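# Put ball in high post cup, re-seat frame

## Task

Get the ball into the cup on top of the tall post, and return the frame to its proper spot resting on its supports.

## Robot and tools

Setup: three identical i2rt Big YAM arms (arm1, arm2, arm3), each with six joints, a five-finger right hand and a wrist camera (arm1_cam_wrist, arm2_cam_wrist, arm3_cam_wrist). Two fixed room cameras: cam_high and cam_low. Foot (base_link) poses in the scene frame, metres: arm1 at (1.449, 0.002, 0.801), turned to face -x; arm2 at (-0.732, 1.250, 0.841); arm3 at (-0.717, -1.261, 0.790). Each foot faces along its own +x. The scene frame has its origin on the floor with +z up. A hand reaches roughly 1.07 m from its joint-1 axis.

Tool move: one action for any subset of arms. Arguments arm1, arm2, arm3 are separate objects, one per arm; an arm not named gets nothing new but may still push toward old targets. Inside an arm's object:
- joints: a dict of absolute targets by name. Arm joints in radians: joint1_rad -2.879..2.879 (spin about the foot, positive counter-clockwise seen from above, 0 points along the foot's +x); joint2_rad 0..3.141 (shoulder, 0 = upper arm back and level, positive raises then brings it forward); joint3_rad 0..3.019 (elbow, 0 = folded); joint4_rad -1.692..1.57 (hand pitch, positive tips fingers up); joint5_rad -1.57..1.57 (hand yaw, positive to the arm's right); joint6_rad -2.094..2.094 (hand roll, positive clockwise seen from behind). Hand keys, unitless -1..1, absolute: hand_little, hand_ring, hand_middle, hand_index, hand_thumb_bend (+1 straight, -1 curled), hand_thumb_turn (+1 beside palm, -1 opposite the fingers), hand_force_limit (closing stop force, about 0 N at -1 up to 10 N at +1, 15 N for thumb motors), hand_speed (-0.96..1; slow near -1, full at +0.48 and above).
- target: one list of 7 numbers [x, y, z, qw, qx, qy, qz], an absolute hand-point pose in the scene frame (metres plus a unit quaternion), reached along a straight line from the current hand_target. With target, joints may only contain the hand_ keys.
- speed: top path speed in m/s, 0.002..0.5 (default 0.25), only allowed with target; rotation capped at twice this in rad/s.
- min_time_s: 0.1..8 s, least duration for that arm's joint moves.
- cameras: list of names or ["all"]; [] for none.
All motions of one call start together; hand paths of one call finish together (each lasts 0.5 to 10 s). Paths ignore obstacles and the other arms. Hands lag, wander and can end a centimetre or more off. Unknown keys make the call invalid; out-of-range values get it refused, and a refusal cancels the rest of that reply's move, wait and finished_scene calls.

Hand geometry: the hand point sits 0.045 m ahead of the palm; its +z runs along straight fingers, +y out of the palm, +x across the palm away from the thumb. With joints 1, 5, 6 at zero and the hand level and forward, palm is down, thumb left. Joint6 near -1.3 puts the wrist camera on top with an upright picture. A bracket on the little-finger side of the wrist sticks out and can collide. With the thumb fully turned in (-1), the hand wraps objects about 0.035 to 0.065 m thick; handles down to about 0.025 m. For gentle grips use hand_speed -0.94 or lower. A finger motor only starts when its target changes by at least 0.002; it stops on arrival or when its load hits hand_force_limit. To grip harder, raise hand_force_limit and send a more-closed target; to loosen, send a more-open one. Start values: hand_force_limit 0, hand_speed -0.8.

Results: per-arm state including joint_positions, hand (measured pose), hand_target (pose at the held joint targets), Joint velocities ("within noise" when still), joint torques, joint_status and hand_status, hand_stopped_by (little, ring, middle, index, thumb_bend, thumb_turn: moving, target, force, stalled or fault), per-finger load in N (positive = pushed open; a lost grip shows as loads near 0), and on_its_own. A "move" line gives done or the worst status per arm; "pictures" lists image order. An arm in "as last shown" was not commanded and repeats earlier lines. Status words: off_target (rest short, may still push), time_out (joints hold a nearby target and keep pushing; resend the reported position to relieve), not_followed / "pose unreachable" / "joint command not followed" (a safety check blocked it, may retry later), limit_stop_at_motor_heat (resend target). MOTOR HOT appears near 85 °C; at 100 °C the arm goes limp for a while.

wait: seconds 0..10, plus optional cameras; nothing new commanded. zoom_image: camera name and region [x0, y0, x1, y1] in pixels of that camera's latest image, origin top-left, at most 504 by 504. show_instructions: shows the reference pages. finished_scene: scene = current scene number; irreversible, so the ball and frame must stay in place unaided.

Cautions: never let two robots press into each other (a hand closing on another's fingers counts) and avoid hard collisions; the self/arm-collision check can be late and allows hands and cameras to touch. Do not knock anything off the work area or to the floor, drop or release moving items, slam fixed or heavy objects, or overload fingers. Arms keep pushing on contact and heat up when stretched, loaded or blocked. Loose items may be nudged occasionally, and the robot keeps its last command while you deliberate.

Each tool is called as name(argument=value, ...) on one line, values as JSON.

Reference images:

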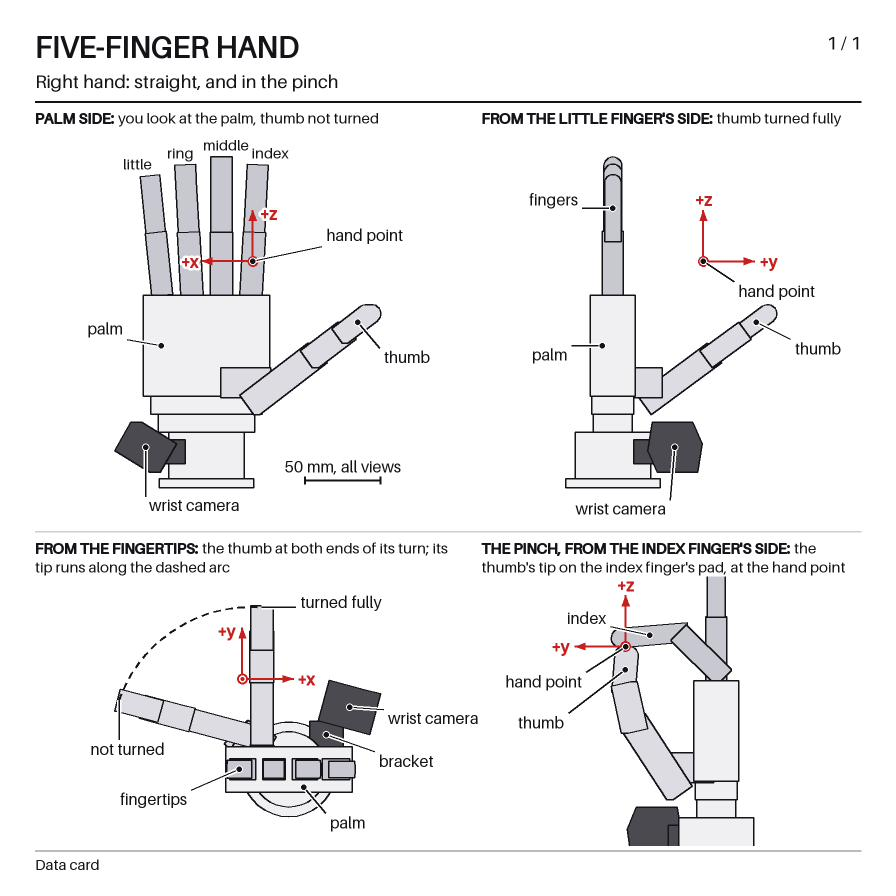

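## Session

move()

Scene clock: 0.00 s.
Joint torques (N m): no reading
Heat: arm1: hottest joint2_rad 30 °C; arm2: hottest joint1_rad 30 °C; arm3: hottest joint1_rad 29 °C.
Joint velocities: within noise
arm1.joint_positions: joint1_rad=+0.468 joint2_rad=+0.636 joint3_rad=+1.363 joint4_rad=-1.343 joint5_rad=-0.129 joint6_rad=-1.286 hand_little=+1.000 hand_ring=+1.000 hand_middle=+1.000 hand_index=+1.000 hand_thumb_turn=+1.000 hand_thumb_bend=+1.000 hand_force_limit=+0.000 hand_speed=-0.800
arm1.joint_status: not commanded
arm1.hand_stopped_by: target,target,target,target,target,target
arm1.little_load_n: 0.0
arm1.ring_load_n: 0.0
arm1.middle_load_n: 0.0
arm1.index_load_n: 0.0
arm1.thumb_bend_load_n: 0.0
arm1.thumb_turn_load_n: 0.0
arm1.hand: x=+1.2229 y=-0.0812 z=+1.2687 quat_wxyz=(-0.406, -0.105, +0.881, -0.220) (m; scene frame)
arm1.hand_target: x=+1.2234 y=-0.0809 z=+1.2782 quat_wxyz=(-0.415, -0.105, +0.876, -0.223) (m; scene frame)
arm1.hand_status: not commanded
arm2.joint_positions: joint1_rad=-0.234 joint2_rad=+0.619 joint3_rad=+1.445 joint4_rad=-1.342 joint5_rad=-0.269 joint6_rad=-0.964 hand_little=+1.000 hand_ring=+1.000 hand_middle=+1.000 hand_index=+1.000 hand_thumb_turn=+1.000 hand_thumb_bend=+1.000 hand_force_limit=+0.000 hand_speed=-0.800
arm2.joint_status: not commanded
arm2.hand_stopped_by: target,target,target,target,target,target
arm2.little_load_n: 0.0
arm2.ring_load_n: 0.0
arm2.middle_load_n: 0.0
arm2.index_load_n: 0.0
arm2.thumb_bend_load_n: 0.0
arm2.thumb_turn_load_n: 0.0
arm2.hand: x=-0.6393 y=+1.0509 z=+1.3422 quat_wxyz=(+0.044, +0.573, -0.640, +0.509) (m; scene frame)
arm2.hand_target: x=-0.6397 y=+1.0522 z=+1.3522 quat_wxyz=(+0.048, +0.571, -0.635, +0.519) (m; scene frame)
arm2.hand_status: not commanded
arm3.joint_positions: joint1_rad=+0.297 joint2_rad=+0.635 joint3_rad=+1.438 joint4_rad=-1.228 joint5_rad=+0.153 joint6_rad=-1.025 hand_little=+1.000 hand_ring=+1.000 hand_middle=+1.000 hand_index=+1.000 hand_thumb_turn=+1.000 hand_thumb_bend=+1.000 hand_force_limit=+0.000 hand_speed=-0.800
arm3.joint_status: not commanded
arm3.hand_stopped_by: target,target,target,target,target,target
arm3.little_load_n: 0.0
arm3.ring_load_n: 0.0
arm3.middle_load_n: 0.0
arm3.index_load_n: 0.0
arm3.thumb_bend_load_n: 0.0
arm3.thumb_turn_load_n: 0.0
arm3.hand: x=-0.6044 y=-1.0458 z=+1.3155 quat_wxyz=(-0.404, +0.785, +0.292, +0.367) (m; scene frame)
arm3.hand_target: x=-0.6047 y=-1.0474 z=+1.3255 quat_wxyz=(-0.412, +0.780, +0.289, +0.373) (m; scene frame)
arm3.hand_status: not commanded
pictures: arm1_cam_wrist, arm2_cam_wrist, arm3_cam_wrist, cam_high, cam_low

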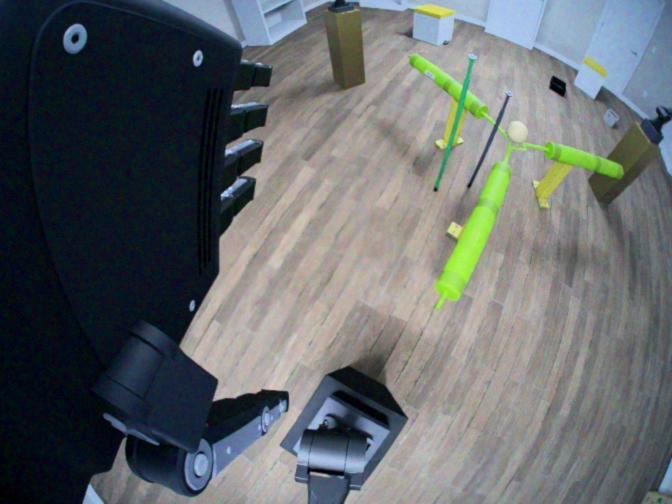

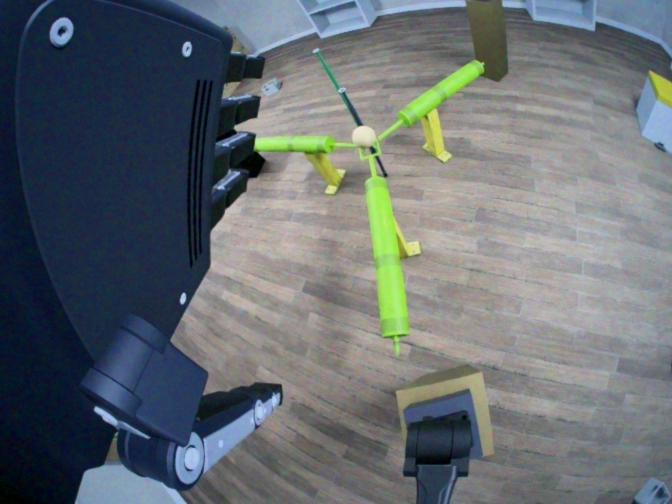

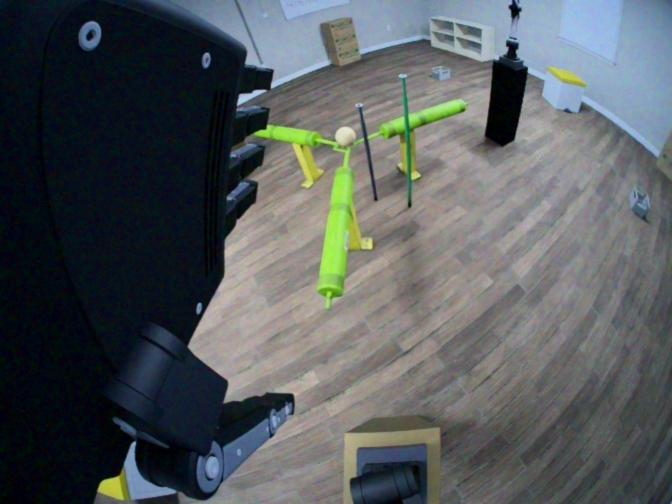

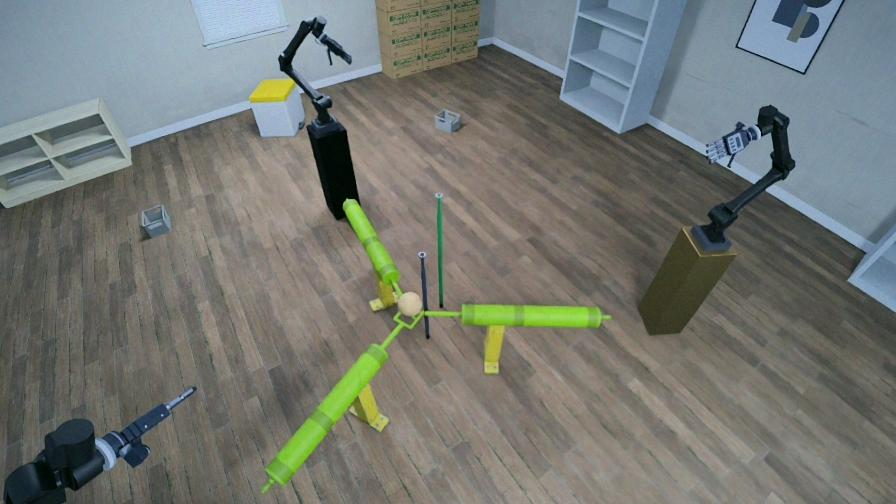

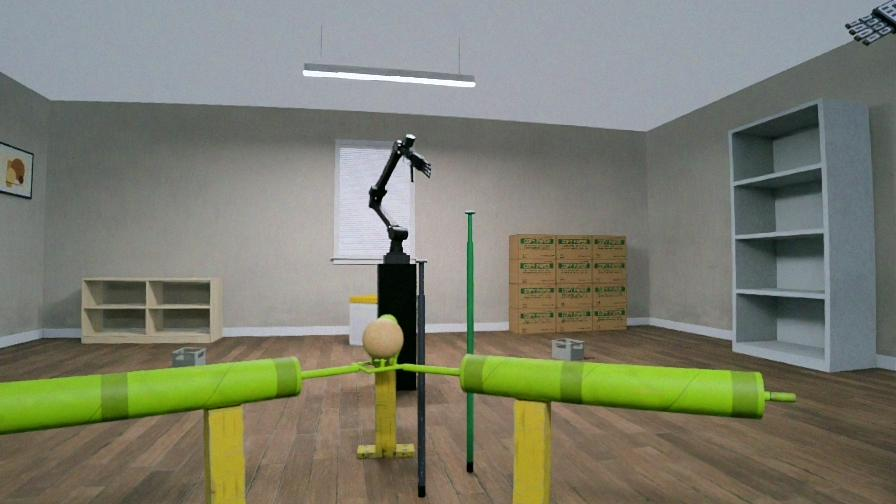

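zoom_image(camera="cam_low", region=[250, 180, 600, 504])

zoom_image(camera="cam_high", region=[250, 170, 640, 504])

zoom_image(camera="arm1_cam_wrist", region=[380, 30, 672, 320])

zoom_image(camera="arm3_cam_wrist", region=[240, 50, 490, 320])

zoom_image(camera="cam_high", region=[370, 270, 470, 350])

Scaled by 1.440 from the camera's 896x504 image, which has a finer 1280x720 frame.

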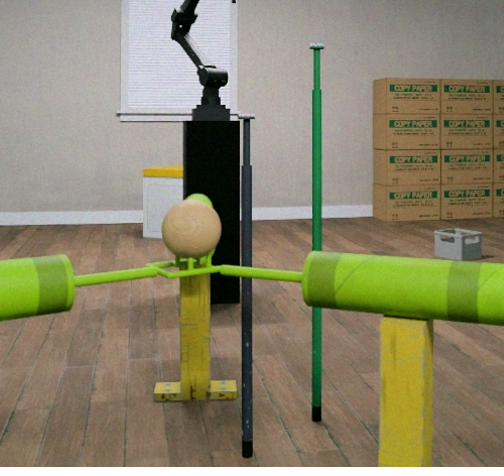

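Scaled by 1.292 from the camera's 896x504 image, which has a finer 1280x720 frame.

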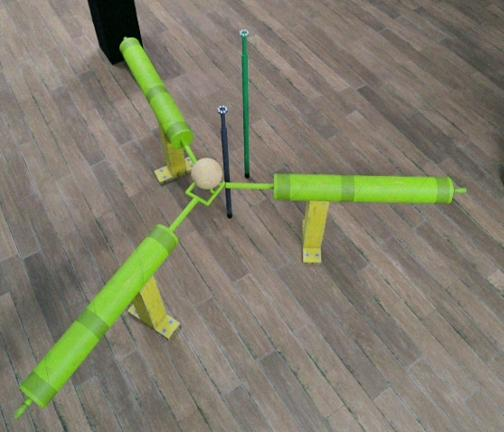

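Scaled by 1.726 from the camera's 672x504 image, which has a finer 960x720 frame.

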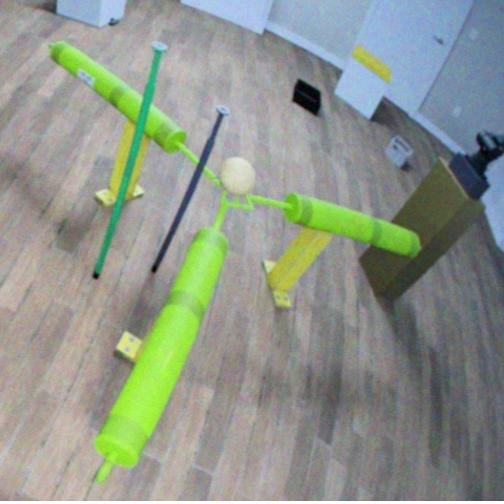

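Scaled by 1.867 from the camera's 672x504 image, which has a finer 960x720 frame.

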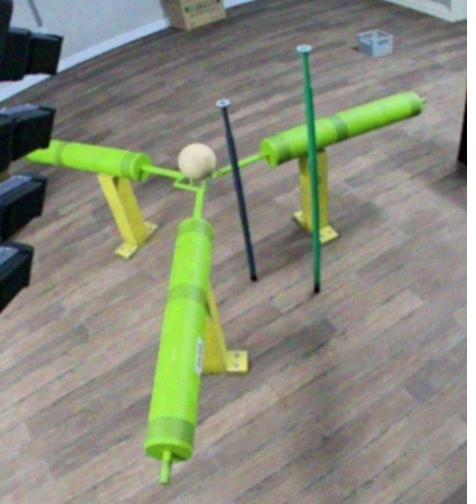

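Scaled by 5.040 from the camera's 896x504 image, which has a finer 1280x720 frame.

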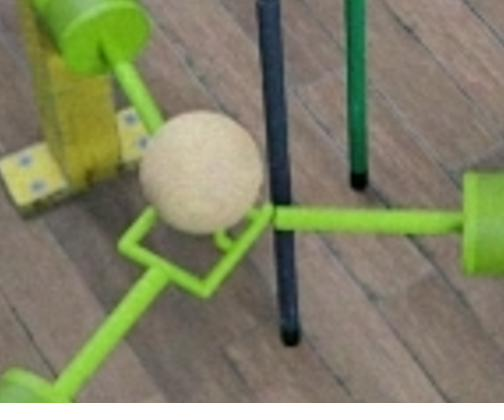

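zoom_image(camera="arm1_cam_wrist", region=[420, 260, 500, 320])

zoom_image(camera="arm1_cam_wrist", region=[480, 110, 560, 180])

zoom_image(camera="arm2_cam_wrist", region=[320, 110, 420, 200])

zoom_image(camera="arm2_cam_wrist", region=[360, 300, 440, 370])

zoom_image(camera="arm3_cam_wrist", region=[300, 110, 390, 190])

zoom_image(camera="cam_low", region=[340, 300, 440, 390])

zoom_image(camera="cam_low", region=[740, 360, 820, 430])

Scaled by 6.300 from the camera's 672x504 image, which has a finer 960x720 frame.

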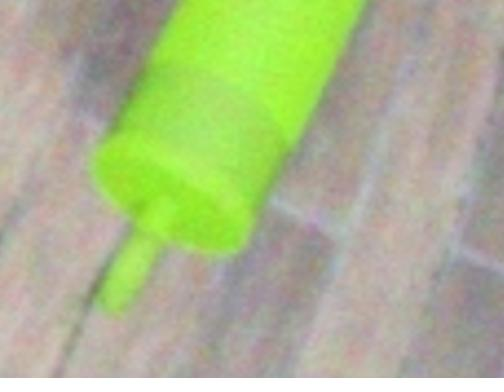

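Scaled by 6.300 from the camera's 672x504 image, which has a finer 960x720 frame.

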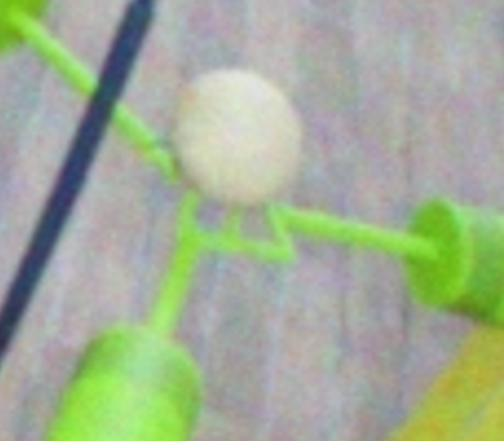

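Scaled by 5.040 from the camera's 672x504 image, which has a finer 960x720 frame.

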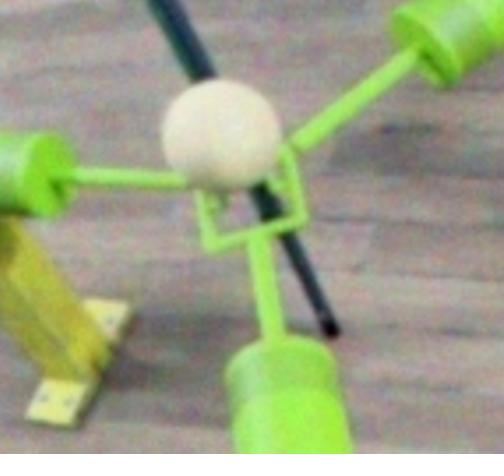

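Scaled by 6.300 from the camera's 672x504 image, which has a finer 960x720 frame.

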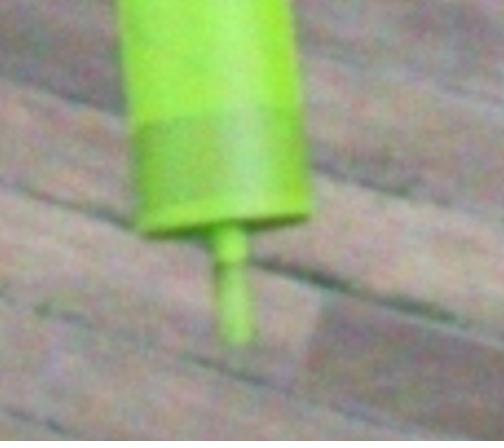

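Scaled by 5.600 from the camera's 672x504 image, which has a finer 960x720 frame.

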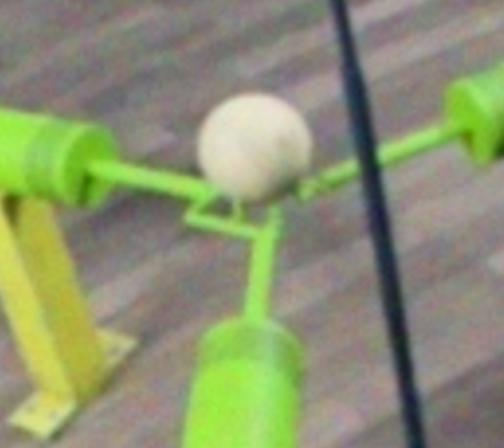

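Scaled by 5.040 from the camera's 896x504 image, which has a finer 1280x720 frame.

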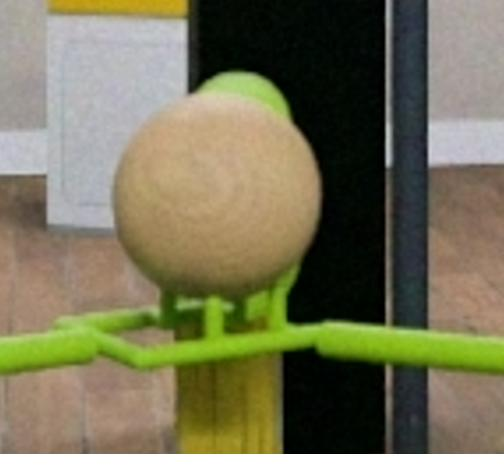

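Scaled by 6.300 from the camera's 896x504 image, which has a finer 1280x720 frame.

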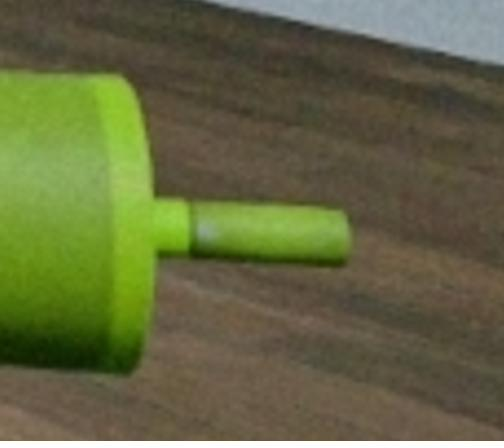

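move(arm1={"joints":{"joint1_rad":-0.19,"joint2_rad":1.2,"joint3_rad":1.2,"joint4_rad":-1.57,"joint5_rad":0,"joint6_rad":1.46,"hand_thumb_turn":-1},"min_time_s":5}, arm2={"joints":{"joint1_rad":0.454,"joint2_rad":1.0,"joint3_rad":1.0,"joint4_rad":-1.57,"joint5_rad":0,"joint6_rad":2.05,"hand_thumb_turn":-1},"min_time_s":5}, arm3={"joints":{"joint1_rad":0.358,"joint2_rad":1.3,"joint3_rad":1.3,"joint4_rad":-1.57,"joint5_rad":0,"joint6_rad":2.03,"hand_thumb_turn":-1},"min_time_s":5}, cameras=["all"])

Scene clock: 137.07 s.
Joint torques (N m): arm1=[-0.26 -8.82 8.2 -0.09 0.08 0.12] | arm2=[-0.15 -2.43 9.26 -0.32 0.11 0.23] | arm3=[1.03 -9.05 6.35 -0.12 0.07 0.11]
Heat: arm1: hottest joint3_rad 32 °C; arm2: hottest joint3_rad 31 °C; arm3: hottest joint3_rad 31 °C.
move: arm1 done; arm2 done; arm3 done
Joint velocities: within noise
arm1.joint_positions: joint1_rad=-0.181 joint2_rad=+1.191 joint3_rad=+1.207 joint4_rad=-1.558 joint5_rad=-0.004 joint6_rad=+1.451 hand_little=+1.000 hand_ring=+1.000 hand_middle=+1.000 hand_index=+1.000 hand_thumb_turn=-1.000 hand_thumb_bend=+1.000 hand_force_limit=+0.000 hand_speed=-0.800
arm1.joint_status: all done
arm1.hand_stopped_by: target,target,target,target,target,target
arm1.little_load_n: 0.0
arm1.ring_load_n: 0.0
arm1.middle_load_n: 0.0
arm1.index_load_n: 0.0
arm1.thumb_bend_load_n: 0.0
arm1.thumb_turn_load_n: 0.0
arm1.hand: x=+1.0850 y=+0.0081 z=+1.0466 quat_wxyz=(-0.001, +0.999, -0.036, -0.014) (m; scene frame)
arm1.hand_target: x=+1.0888 y=+0.0116 z=+1.0398 quat_wxyz=(+0.000, +0.999, -0.045, +0.001) (m; scene frame)
arm1.hand_status: not commanded
arm2.joint_positions: joint1_rad=+0.440 joint2_rad=+0.988 joint3_rad=+1.006 joint4_rad=-1.560 joint5_rad=-0.003 joint6_rad=+2.039 hand_little=+1.000 hand_ring=+1.000 hand_middle=+1.000 hand_index=+1.000 hand_thumb_turn=-1.000 hand_thumb_bend=+1.000 hand_force_limit=+0.000 hand_speed=-0.800
arm2.joint_status: all done
arm2.hand_stopped_by: target,target,target,target,target,target
arm2.little_load_n: 0.0
arm2.ring_load_n: 0.0
arm2.middle_load_n: 0.0
arm2.index_load_n: -0.5
arm2.thumb_bend_load_n: 0.0
arm2.thumb_turn_load_n: 0.0
arm2.hand: x=-0.4438 y=+1.1164 z=+1.0648 quat_wxyz=(-0.013, -0.491, -0.871, -0.001) (m; scene frame)
arm2.hand_target: x=-0.4450 y=+1.1207 z=+1.0578 quat_wxyz=(+0.001, -0.490, -0.872, +0.000) (m; scene frame)
arm2.hand_status: not commanded
arm3.joint_positions: joint1_rad=+0.343 joint2_rad=+1.292 joint3_rad=+1.301 joint4_rad=-1.559 joint5_rad=+0.003 joint6_rad=+2.020 hand_little=+1.000 hand_ring=+1.000 hand_middle=+1.000 hand_index=+1.000 hand_thumb_turn=-1.000 hand_thumb_bend=+1.000 hand_force_limit=+0.000 hand_speed=-0.800
arm3.joint_status: all done
arm3.hand_stopped_by: target,target,target,target,target,target
arm3.little_load_n: 0.0
arm3.ring_load_n: 0.0
arm3.middle_load_n: 0.0
arm3.index_load_n: 0.0
arm3.thumb_bend_load_n: 0.0
arm3.thumb_turn_load_n: 0.0
arm3.hand: x=-0.6858 y=-0.8371 z=+1.0408 quat_wxyz=(-0.009, +0.459, -0.888, -0.008) (m; scene frame)
arm3.hand_target: x=-0.6925 y=-0.8386 z=+1.0367 quat_wxyz=(-0.002, +0.461, -0.887, -0.001) (m; scene frame)
arm3.hand_status: not commanded
pictures: arm1_cam_wrist, arm2_cam_wrist, arm3_cam_wrist, cam_high, cam_low
camera_calibration:
arm1_cam_wrist: T_world_to_cam=[[0.16419, -0.98623, -0.019816, -0.14656], [-0.831806, -0.149224, 0.534631, 0.343306], [-0.530226, -0.0712981, -0.844853, 1.57582], [0, 0, 0, 1]] pos_world=[1.14517, 0.0190403, 1.14489]
arm2_cam_wrist: T_world_to_cam=[[0.707812, 0.706349, 0.00851413, -0.482214], [0.581095, -0.589068, 0.56154, 0.310419], [0.401659, -0.392518, -0.827406, 1.61482], [0, 0, 0, 1]] pos_world=[-0.487674, 1.15732, 1.16591]
arm3_cam_wrist: T_world_to_cam=[[-0.923006, 0.384764, 0.00400426, -0.310254], [0.328036, 0.781398, 0.530857, 0.325084], [0.201126, 0.491298, -0.847452, 1.54631], [0, 0, 0, 1]] pos_world=[-0.704008, -0.894343, 1.13909]

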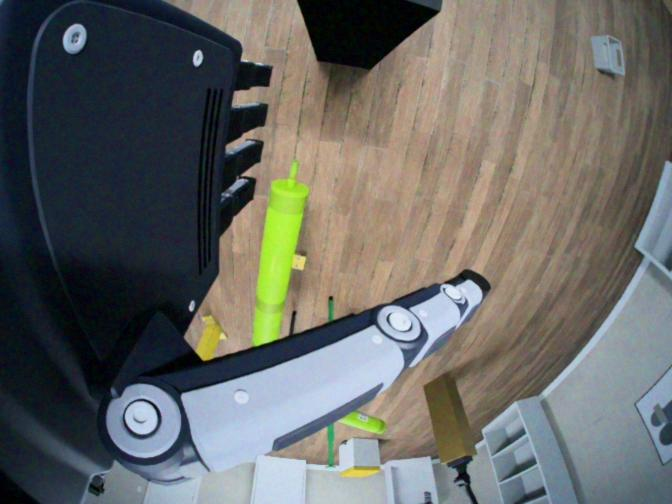

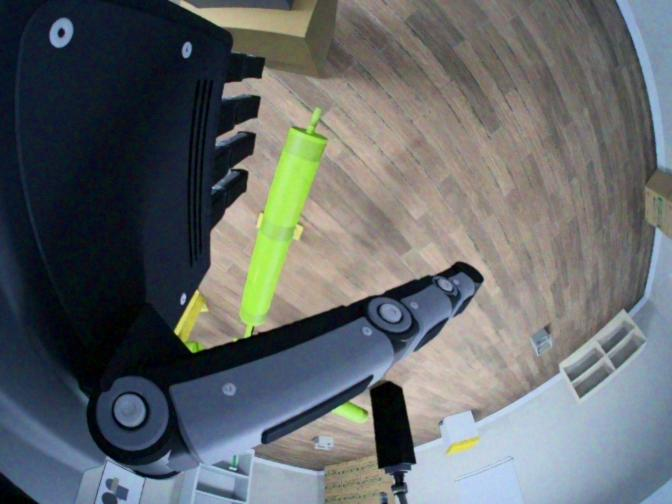

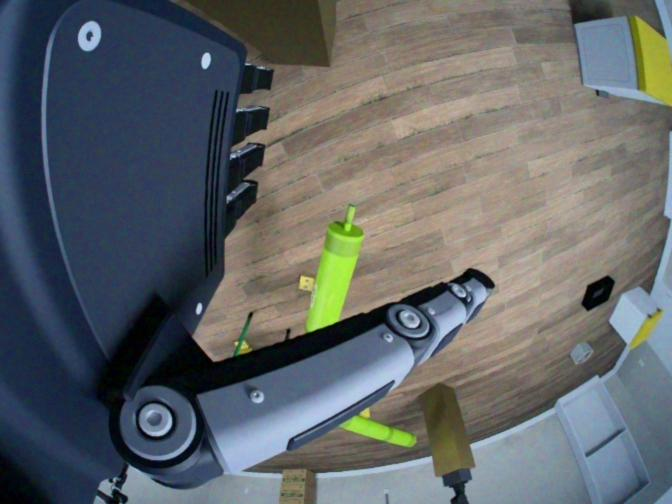

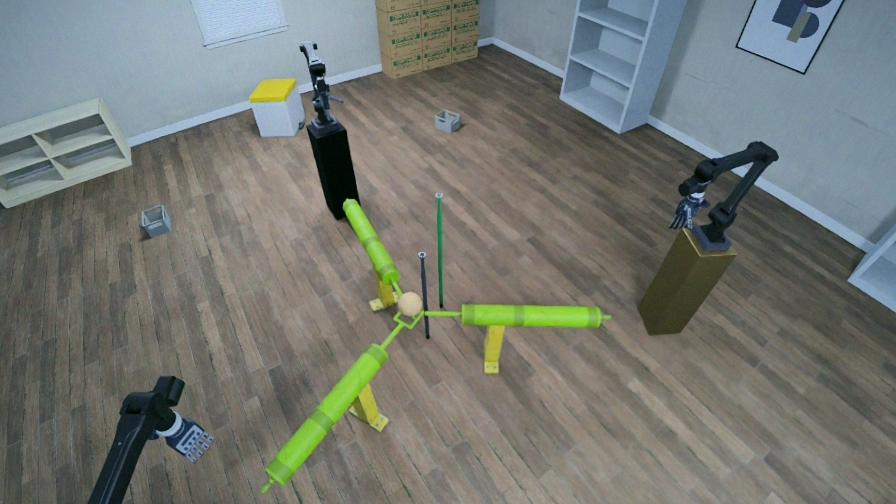

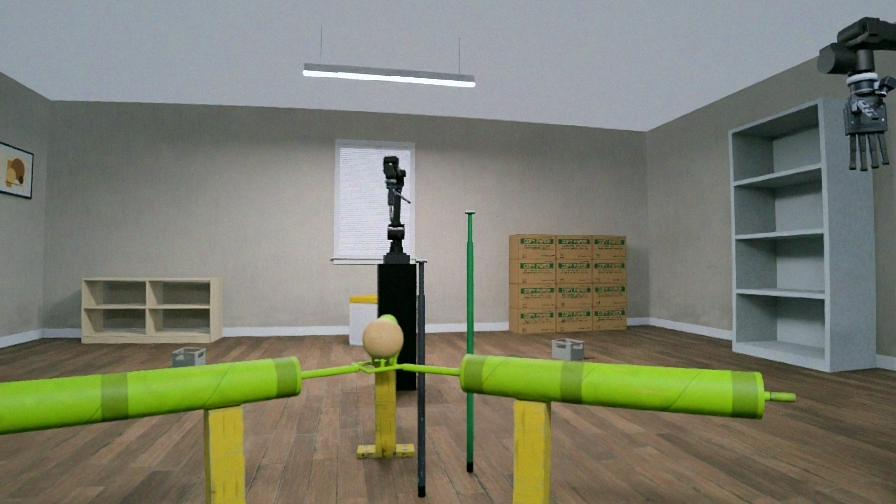

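move(arm1={"target":[0.942,0.107,0.66,0,0.9989,-0.0462,0]}, arm2={"target":[-0.472,1.107,0.66,0,0.5395,0.8420,0]}, arm3={"target":[-0.632,-0.617,0.66,0,0.4594,-0.8882,0]}, cameras=["all"])

Scene clock: 166.03 s.
Joint torques (N m): arm1=[-0.26 -18.26 7.83 0.8 0 -0.08] | arm2=[-2.32 -5.13 1.92 0.36 -0.09 0.22] | arm3=[-1.38 -19.49 6.71 0.58 0.06 -0.04]
Heat: arm1: hottest joint3_rad 31 °C; arm2: hottest joint3_rad 32 °C; arm3: hottest joint3_rad 31 °C.
move: arm1 off_target; arm2 done; arm3 off_target
Joint velocities: within noise
arm1.joint_positions: joint1_rad=-0.311 joint2_rad=+2.055 joint3_rad=+1.130 joint4_rad=-0.671 joint5_rad=-0.003 joint6_rad=+1.341 hand_little=+1.000 hand_ring=+1.000 hand_middle=+1.000 hand_index=+1.000 hand_thumb_turn=-1.000 hand_thumb_bend=+1.000 hand_force_limit=+0.000 hand_speed=-0.800
arm1.joint_status: not commanded
arm1.hand_stopped_by: target,target,target,target,target,target
arm1.little_load_n: 0.0
arm1.ring_load_n: 0.0
arm1.middle_load_n: 0.0
arm1.index_load_n: 0.0
arm1.thumb_bend_load_n: -0.5
arm1.thumb_turn_load_n: 0.0
arm1.hand: x=+0.9566 y=+0.0975 z=+0.6600 quat_wxyz=(+0.005, +0.999, -0.046, +0.013) (m; scene frame)
arm1.hand_target: x=+0.9425 y=+0.1070 z=+0.6603 quat_wxyz=(+0.000, +0.999, -0.046, +0.000) (m; scene frame)
arm1.hand_status: off_target (0.017 m and 1.6 deg from the pose sent, 0.424 m and 2.0 deg at the start)
arm2.joint_positions: joint1_rad=+0.388 joint2_rad=+1.873 joint3_rad=+0.395 joint4_rad=-0.093 joint5_rad=+0.001 joint6_rad=+2.074 hand_little=+1.000 hand_ring=+1.000 hand_middle=+1.000 hand_index=+1.000 hand_thumb_turn=-1.000 hand_thumb_bend=+1.000 hand_force_limit=+0.000 hand_speed=-0.800
arm2.joint_status: not commanded
arm2.hand_stopped_by: target,target,target,target,target,target
arm2.little_load_n: 0.0
arm2.ring_load_n: 0.0
arm2.middle_load_n: 0.0
arm2.index_load_n: 0.0
arm2.thumb_bend_load_n: 0.0
arm2.thumb_turn_load_n: 0.0
arm2.hand: x=-0.4732 y=+1.1130 z=+0.6635 quat_wxyz=(+0.001, -0.529, -0.849, +0.001) (m; scene frame)
arm2.hand_target: x=-0.4722 y=+1.1071 z=+0.6602 quat_wxyz=(+0.000, -0.539, -0.842, +0.000) (m; scene frame)
arm2.hand_status: done (0.007 m and 1.4 deg from the pose sent, 0.406 m and 6.6 deg at the start)
arm3.joint_positions: joint1_rad=+0.329 joint2_rad=+2.225 joint3_rad=+1.483 joint4_rad=-0.863 joint5_rad=+0.002 joint6_rad=+2.001 hand_little=+1.000 hand_ring=+1.000 hand_middle=+1.000 hand_index=+1.000 hand_thumb_turn=-1.000 hand_thumb_bend=+1.000 hand_force_limit=+0.000 hand_speed=-0.800
arm3.joint_status: not commanded
arm3.hand_stopped_by: target,target,target,target,target,target
arm3.little_load_n: -0.5
arm3.ring_load_n: 0.0
arm3.middle_load_n: 0.0
arm3.index_load_n: 0.0
arm3.thumb_bend_load_n: 0.0
arm3.thumb_turn_load_n: 0.0
arm3.hand: x=-0.6428 y=-0.6322 z=+0.6538 quat_wxyz=(+0.008, +0.461, -0.887, +0.013) (m; scene frame)
arm3.hand_target: x=-0.6320 y=-0.6175 z=+0.6604 quat_wxyz=(+0.000, +0.459, -0.888, +0.000) (m; scene frame)
arm3.hand_status: off_target (0.020 m and 1.8 deg from the pose sent, 0.443 m and 1.4 deg at the start)
pictures: arm1_cam_wrist, arm2_cam_wrist, arm3_cam_wrist, cam_high, cam_low
camera_calibration:
arm1_cam_wrist: T_world_to_cam=[[0.144747, -0.989468, 0.0010064, -0.0397024], [-0.862144, -0.125622, 0.490842, 0.512157], [-0.485546, -0.0719155, -0.871248, 1.16229], [0, 0, 0, 1]] pos_world=[1.01165, 0.108641, 0.761298]
arm2_cam_wrist: T_world_to_cam=[[0.767331, 0.641246, -0.00262898, -0.347625], [0.540969, -0.645124, 0.539599, 0.608821], [0.34432, -0.415474, -0.841918, 1.30125], [0, 0, 0, 1]] pos_world=[-0.510654, 1.15631, 0.766108]
arm3_cam_wrist: T_world_to_cam=[[-0.925053, 0.379776, -0.00683941, -0.345364], [0.329111, 0.810373, 0.484749, 0.405536], [0.189639, 0.446168, -0.874627, 1.09088], [0, 0, 0, 1]] pos_world=[-0.659819, -0.684189, 0.755165]

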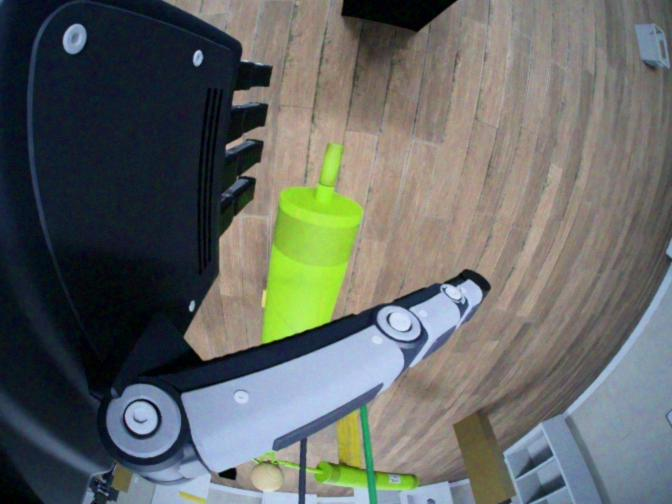

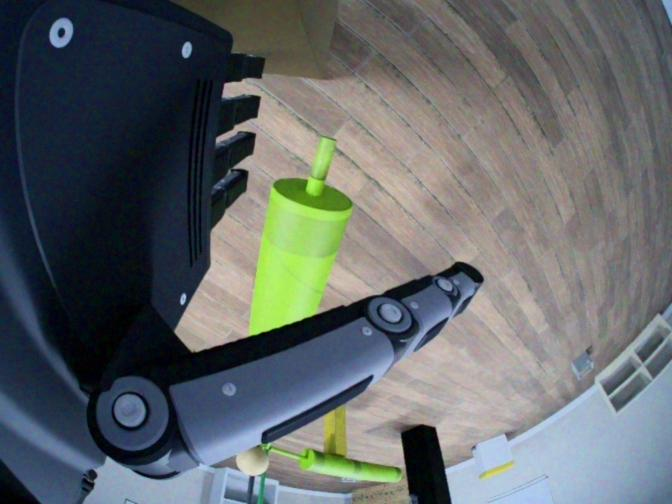

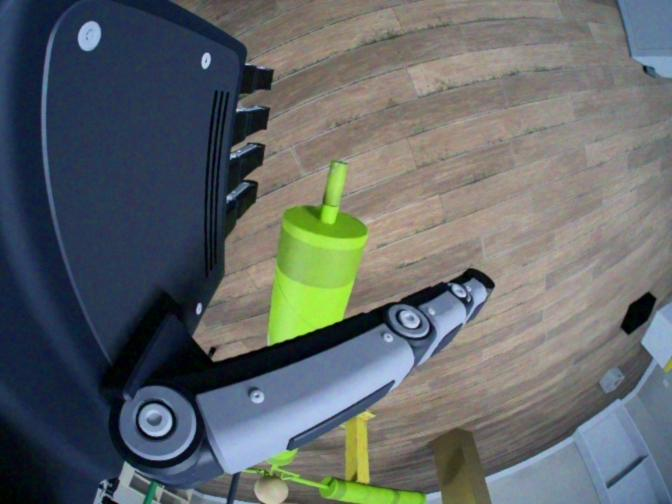

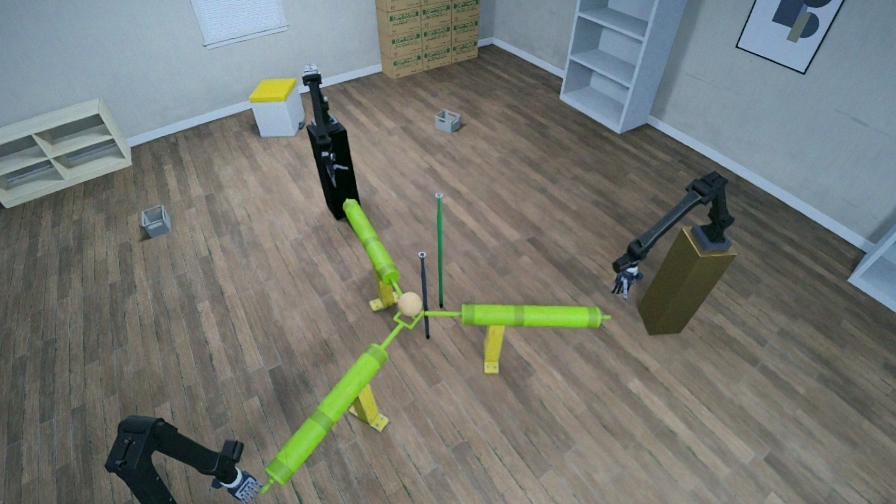

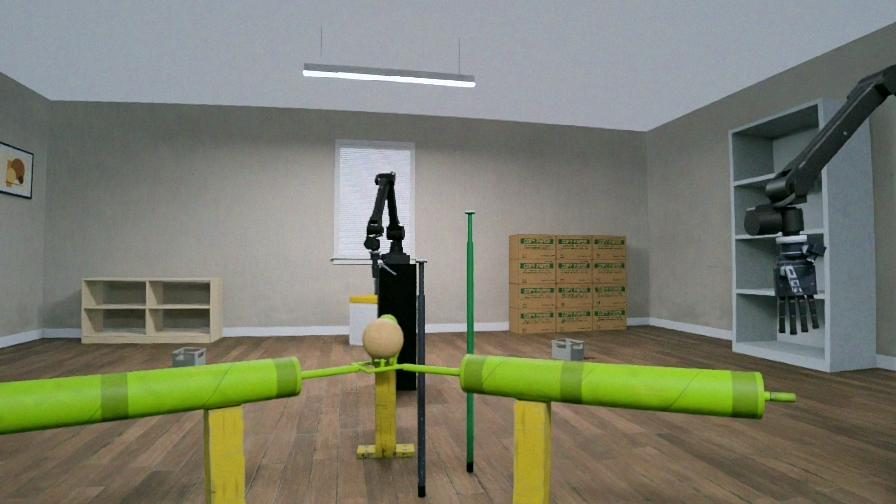

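zoom_image(camera="arm1_cam_wrist", region=[240, 130, 400, 250])

zoom_image(camera="arm2_cam_wrist", region=[240, 130, 400, 250])

zoom_image(camera="arm3_cam_wrist", region=[240, 150, 400, 270])

Scaled by 3.150 from the camera's 672x504 image, which has a finer 960x720 frame.

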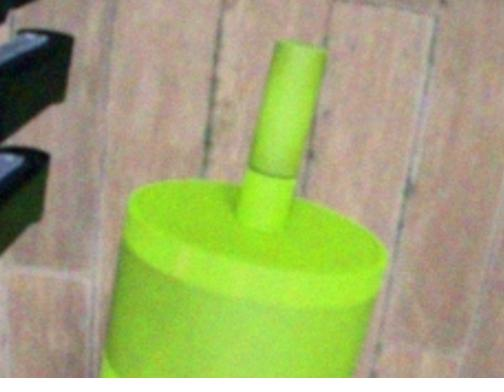

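Scaled by 3.150 from the camera's 672x504 image, which has a finer 960x720 frame.

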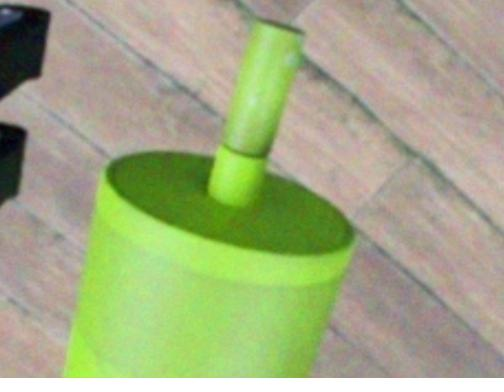

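Scaled by 3.150 from the camera's 672x504 image, which has a finer 960x720 frame.

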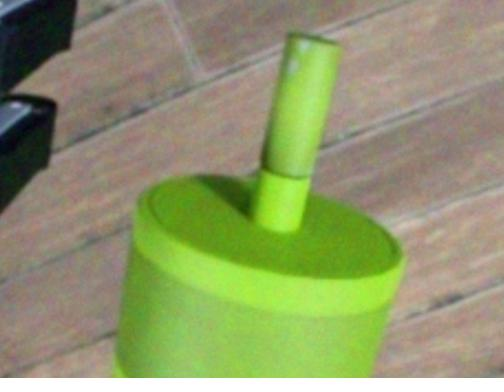

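move(arm1={"target":[0.925,0.0906,0.56,0,0.9989,-0.0462,0],"speed":0.1}, arm2={"target":[-0.449,1.0895,0.5565,0,0.5395,0.8420,0],"speed":0.1}, arm3={"target":[-0.630,-0.5716,0.5665,0,0.4594,-0.8882,0],"speed":0.1}, cameras=["all"])

zoom_image(camera="arm1_cam_wrist", region=[220, 90, 400, 270])

zoom_image(camera="arm2_cam_wrist", region=[220, 90, 400, 270])

zoom_image(camera="arm3_cam_wrist", region=[220, 90, 400, 270])

Scene clock: 213.53 s.
Joint torques (N m): arm1=[1.14 -19.43 6.16 0.73 -0.03 0.12] | arm2=[-2.2 -7.24 -0.62 0.43 -0.13 0.21] | arm3=[-0.5 -20.78 6.54 0.66 0.06 0.06]
Heat: arm1: hottest joint2_rad 31 °C; arm2: hottest joint1_rad 30 °C; arm3: hottest joint2_rad 32 °C.
move: arm1 off_target; arm2 done; arm3 off_target
Joint velocities: within noise
arm1.joint_positions: joint1_rad=-0.286 joint2_rad=+2.293 joint3_rad=+1.209 joint4_rad=-0.507 joint5_rad=-0.003 joint6_rad=+1.366 hand_little=+1.000 hand_ring=+1.000 hand_middle=+1.000 hand_index=+1.000 hand_thumb_turn=-1.000 hand_thumb_bend=+1.000 hand_force_limit=+0.000 hand_speed=-0.800
arm1.joint_status: not commanded
arm1.hand_stopped_by: target,target,target,target,target,target
arm1.little_load_n: 0.0
arm1.ring_load_n: 0.5
arm1.middle_load_n: -0.5
arm1.index_load_n: 0.0
arm1.thumb_bend_load_n: 0.0
arm1.thumb_turn_load_n: 0.0
arm1.hand: x=+0.9385 y=+0.0906 z=+0.5634 quat_wxyz=(+0.004, +0.999, -0.046, +0.011) (m; scene frame)
arm1.hand_target: x=+0.9255 y=+0.0905 z=+0.5603 quat_wxyz=(+0.000, +0.999, -0.046, +0.000) (m; scene frame)
arm1.hand_status: off_target (0.014 m and 1.3 deg from the pose sent, 0.105 m and 1.6 deg at the start)
arm2.joint_positions: joint1_rad=+0.386 joint2_rad=+2.301 joint3_rad=+0.579 joint4_rad=+0.157 joint5_rad=+0.001 joint6_rad=+2.075 hand_little=+1.000 hand_ring=+1.000 hand_middle=+1.000 hand_index=+1.000 hand_thumb_turn=-1.000 hand_thumb_bend=+1.000 hand_force_limit=+0.000 hand_speed=-0.800
arm2.joint_status: not commanded
arm2.hand_stopped_by: target,target,target,target,target,target
arm2.little_load_n: 0.0
arm2.ring_load_n: 0.0
arm2.middle_load_n: 0.0
arm2.index_load_n: 0.0
arm2.thumb_bend_load_n: 0.0
arm2.thumb_turn_load_n: 0.0
arm2.hand: x=-0.4461 y=+1.0932 z=+0.5618 quat_wxyz=(-0.001, -0.530, -0.848, +0.001) (m; scene frame)
arm2.hand_target: x=-0.4491 y=+1.0896 z=+0.5567 quat_wxyz=(+0.000, -0.540, -0.842, +0.000) (m; scene frame)
arm2.hand_status: done (0.007 m and 1.3 deg from the pose sent, 0.112 m and 1.4 deg at the start)
arm3.joint_positions: joint1_rad=+0.329 joint2_rad=+2.475 joint3_rad=+1.696 joint4_rad=-0.820 joint5_rad=+0.002 joint6_rad=+2.001 hand_little=+1.000 hand_ring=+1.000 hand_middle=+1.000 hand_index=+1.000 hand_thumb_turn=-1.000 hand_thumb_bend=+1.000 hand_force_limit=+0.000 hand_speed=-0.800
arm3.joint_status: not commanded
arm3.hand_stopped_by: target,target,target,target,target,target
arm3.little_load_n: 0.0
arm3.ring_load_n: 0.0
arm3.middle_load_n: 0.0
arm3.index_load_n: 0.0
arm3.thumb_bend_load_n: 0.0
arm3.thumb_turn_load_n: 0.0
arm3.hand: x=-0.6342 y=-0.5857 z=+0.5655 quat_wxyz=(+0.006, +0.461, -0.887, +0.011) (m; scene frame)
arm3.hand_target: x=-0.6300 y=-0.5720 z=+0.5669 quat_wxyz=(+0.000, +0.459, -0.888, +0.000) (m; scene frame)
arm3.hand_status: off_target (0.015 m and 1.5 deg from the pose sent, 0.107 m and 1.8 deg at the start)
pictures: arm1_cam_wrist, arm2_cam_wrist, arm3_cam_wrist, cam_high, cam_low
camera_calibration:
arm1_cam_wrist: T_world_to_cam=[[0.145098, -0.989415, -0.00216807, -0.0423286], [-0.859372, -0.127112, 0.495301, 0.538089], [-0.490334, -0.0700038, -0.868719, 1.0717], [0, 0, 0, 1]] pos_world=[0.99405, 0.10154, 0.664397]
arm2_cam_wrist: T_world_to_cam=[[0.768577, 0.639756, -0.00137713, -0.354547], [0.537539, -0.644607, 0.54363, 0.631936], [0.346903, -0.418562, -0.839324, 1.20113], [0, 0, 0, 1]] pos_world=[-0.483868, 1.13692, 0.664108]
arm3_cam_wrist: T_world_to_cam=[[-0.925039, 0.379834, -0.0054188, -0.356386], [0.328816, 0.807771, 0.489271, 0.403505], [0.190219, 0.450813, -0.872115, 0.992899], [0, 0, 0, 1]] pos_world=[-0.651218, -0.638184, 0.666567]

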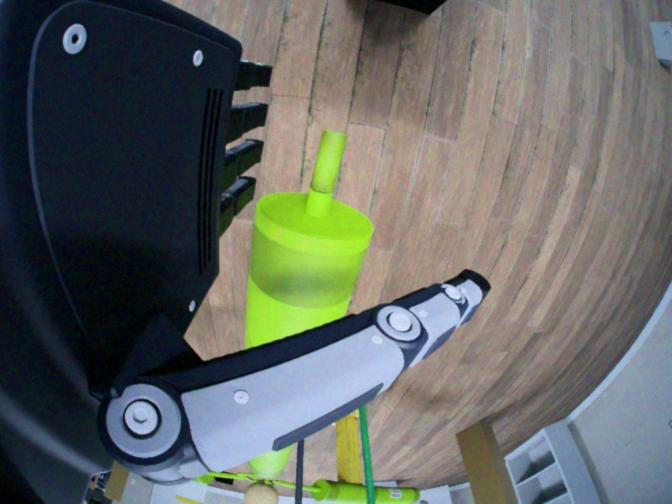

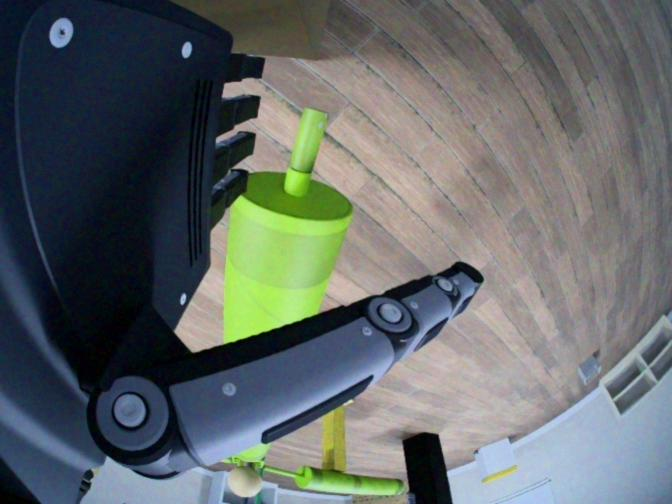

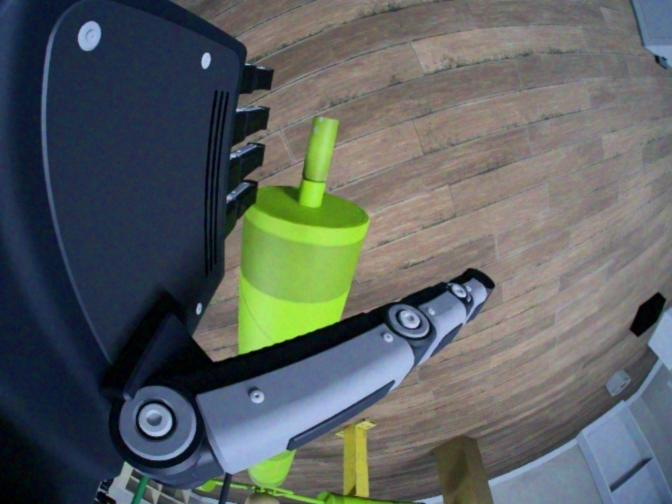

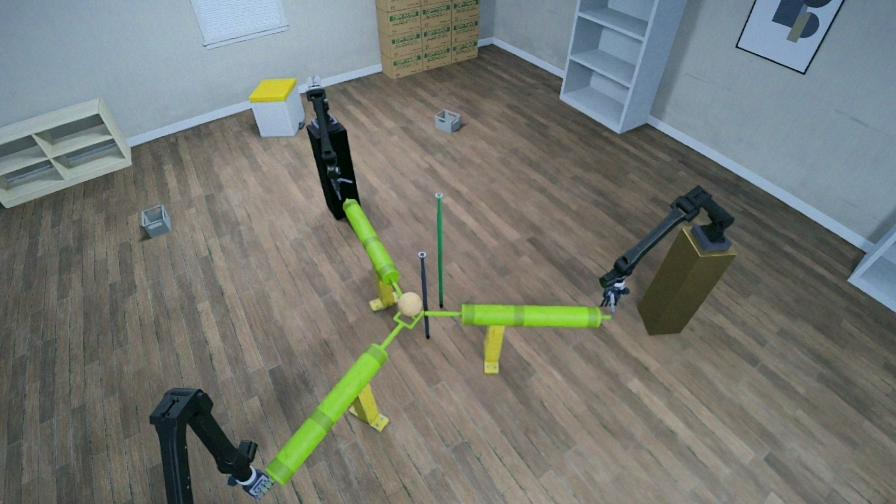

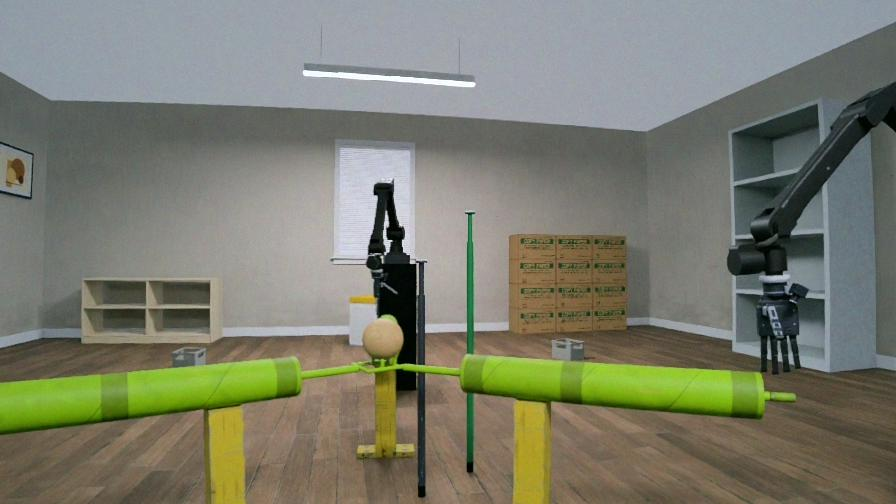

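Scaled by 2.800 from the camera's 672x504 image, which has a finer 960x720 frame.

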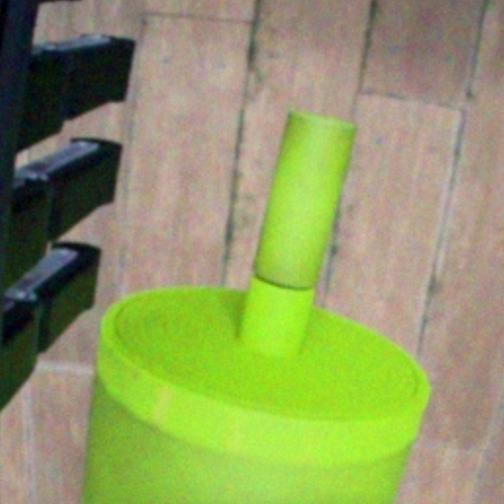

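Scaled by 2.800 from the camera's 672x504 image, which has a finer 960x720 frame.

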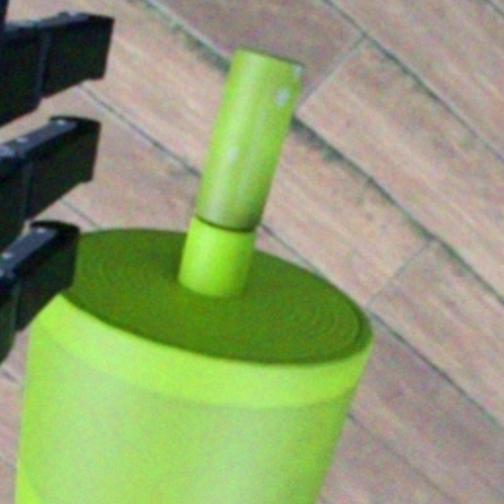

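Scaled by 2.800 from the camera's 672x504 image, which has a finer 960x720 frame.

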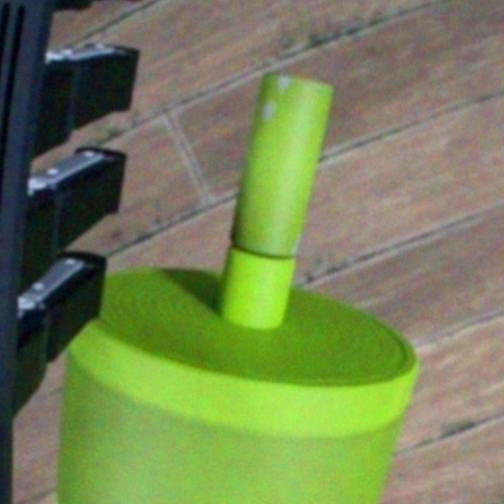

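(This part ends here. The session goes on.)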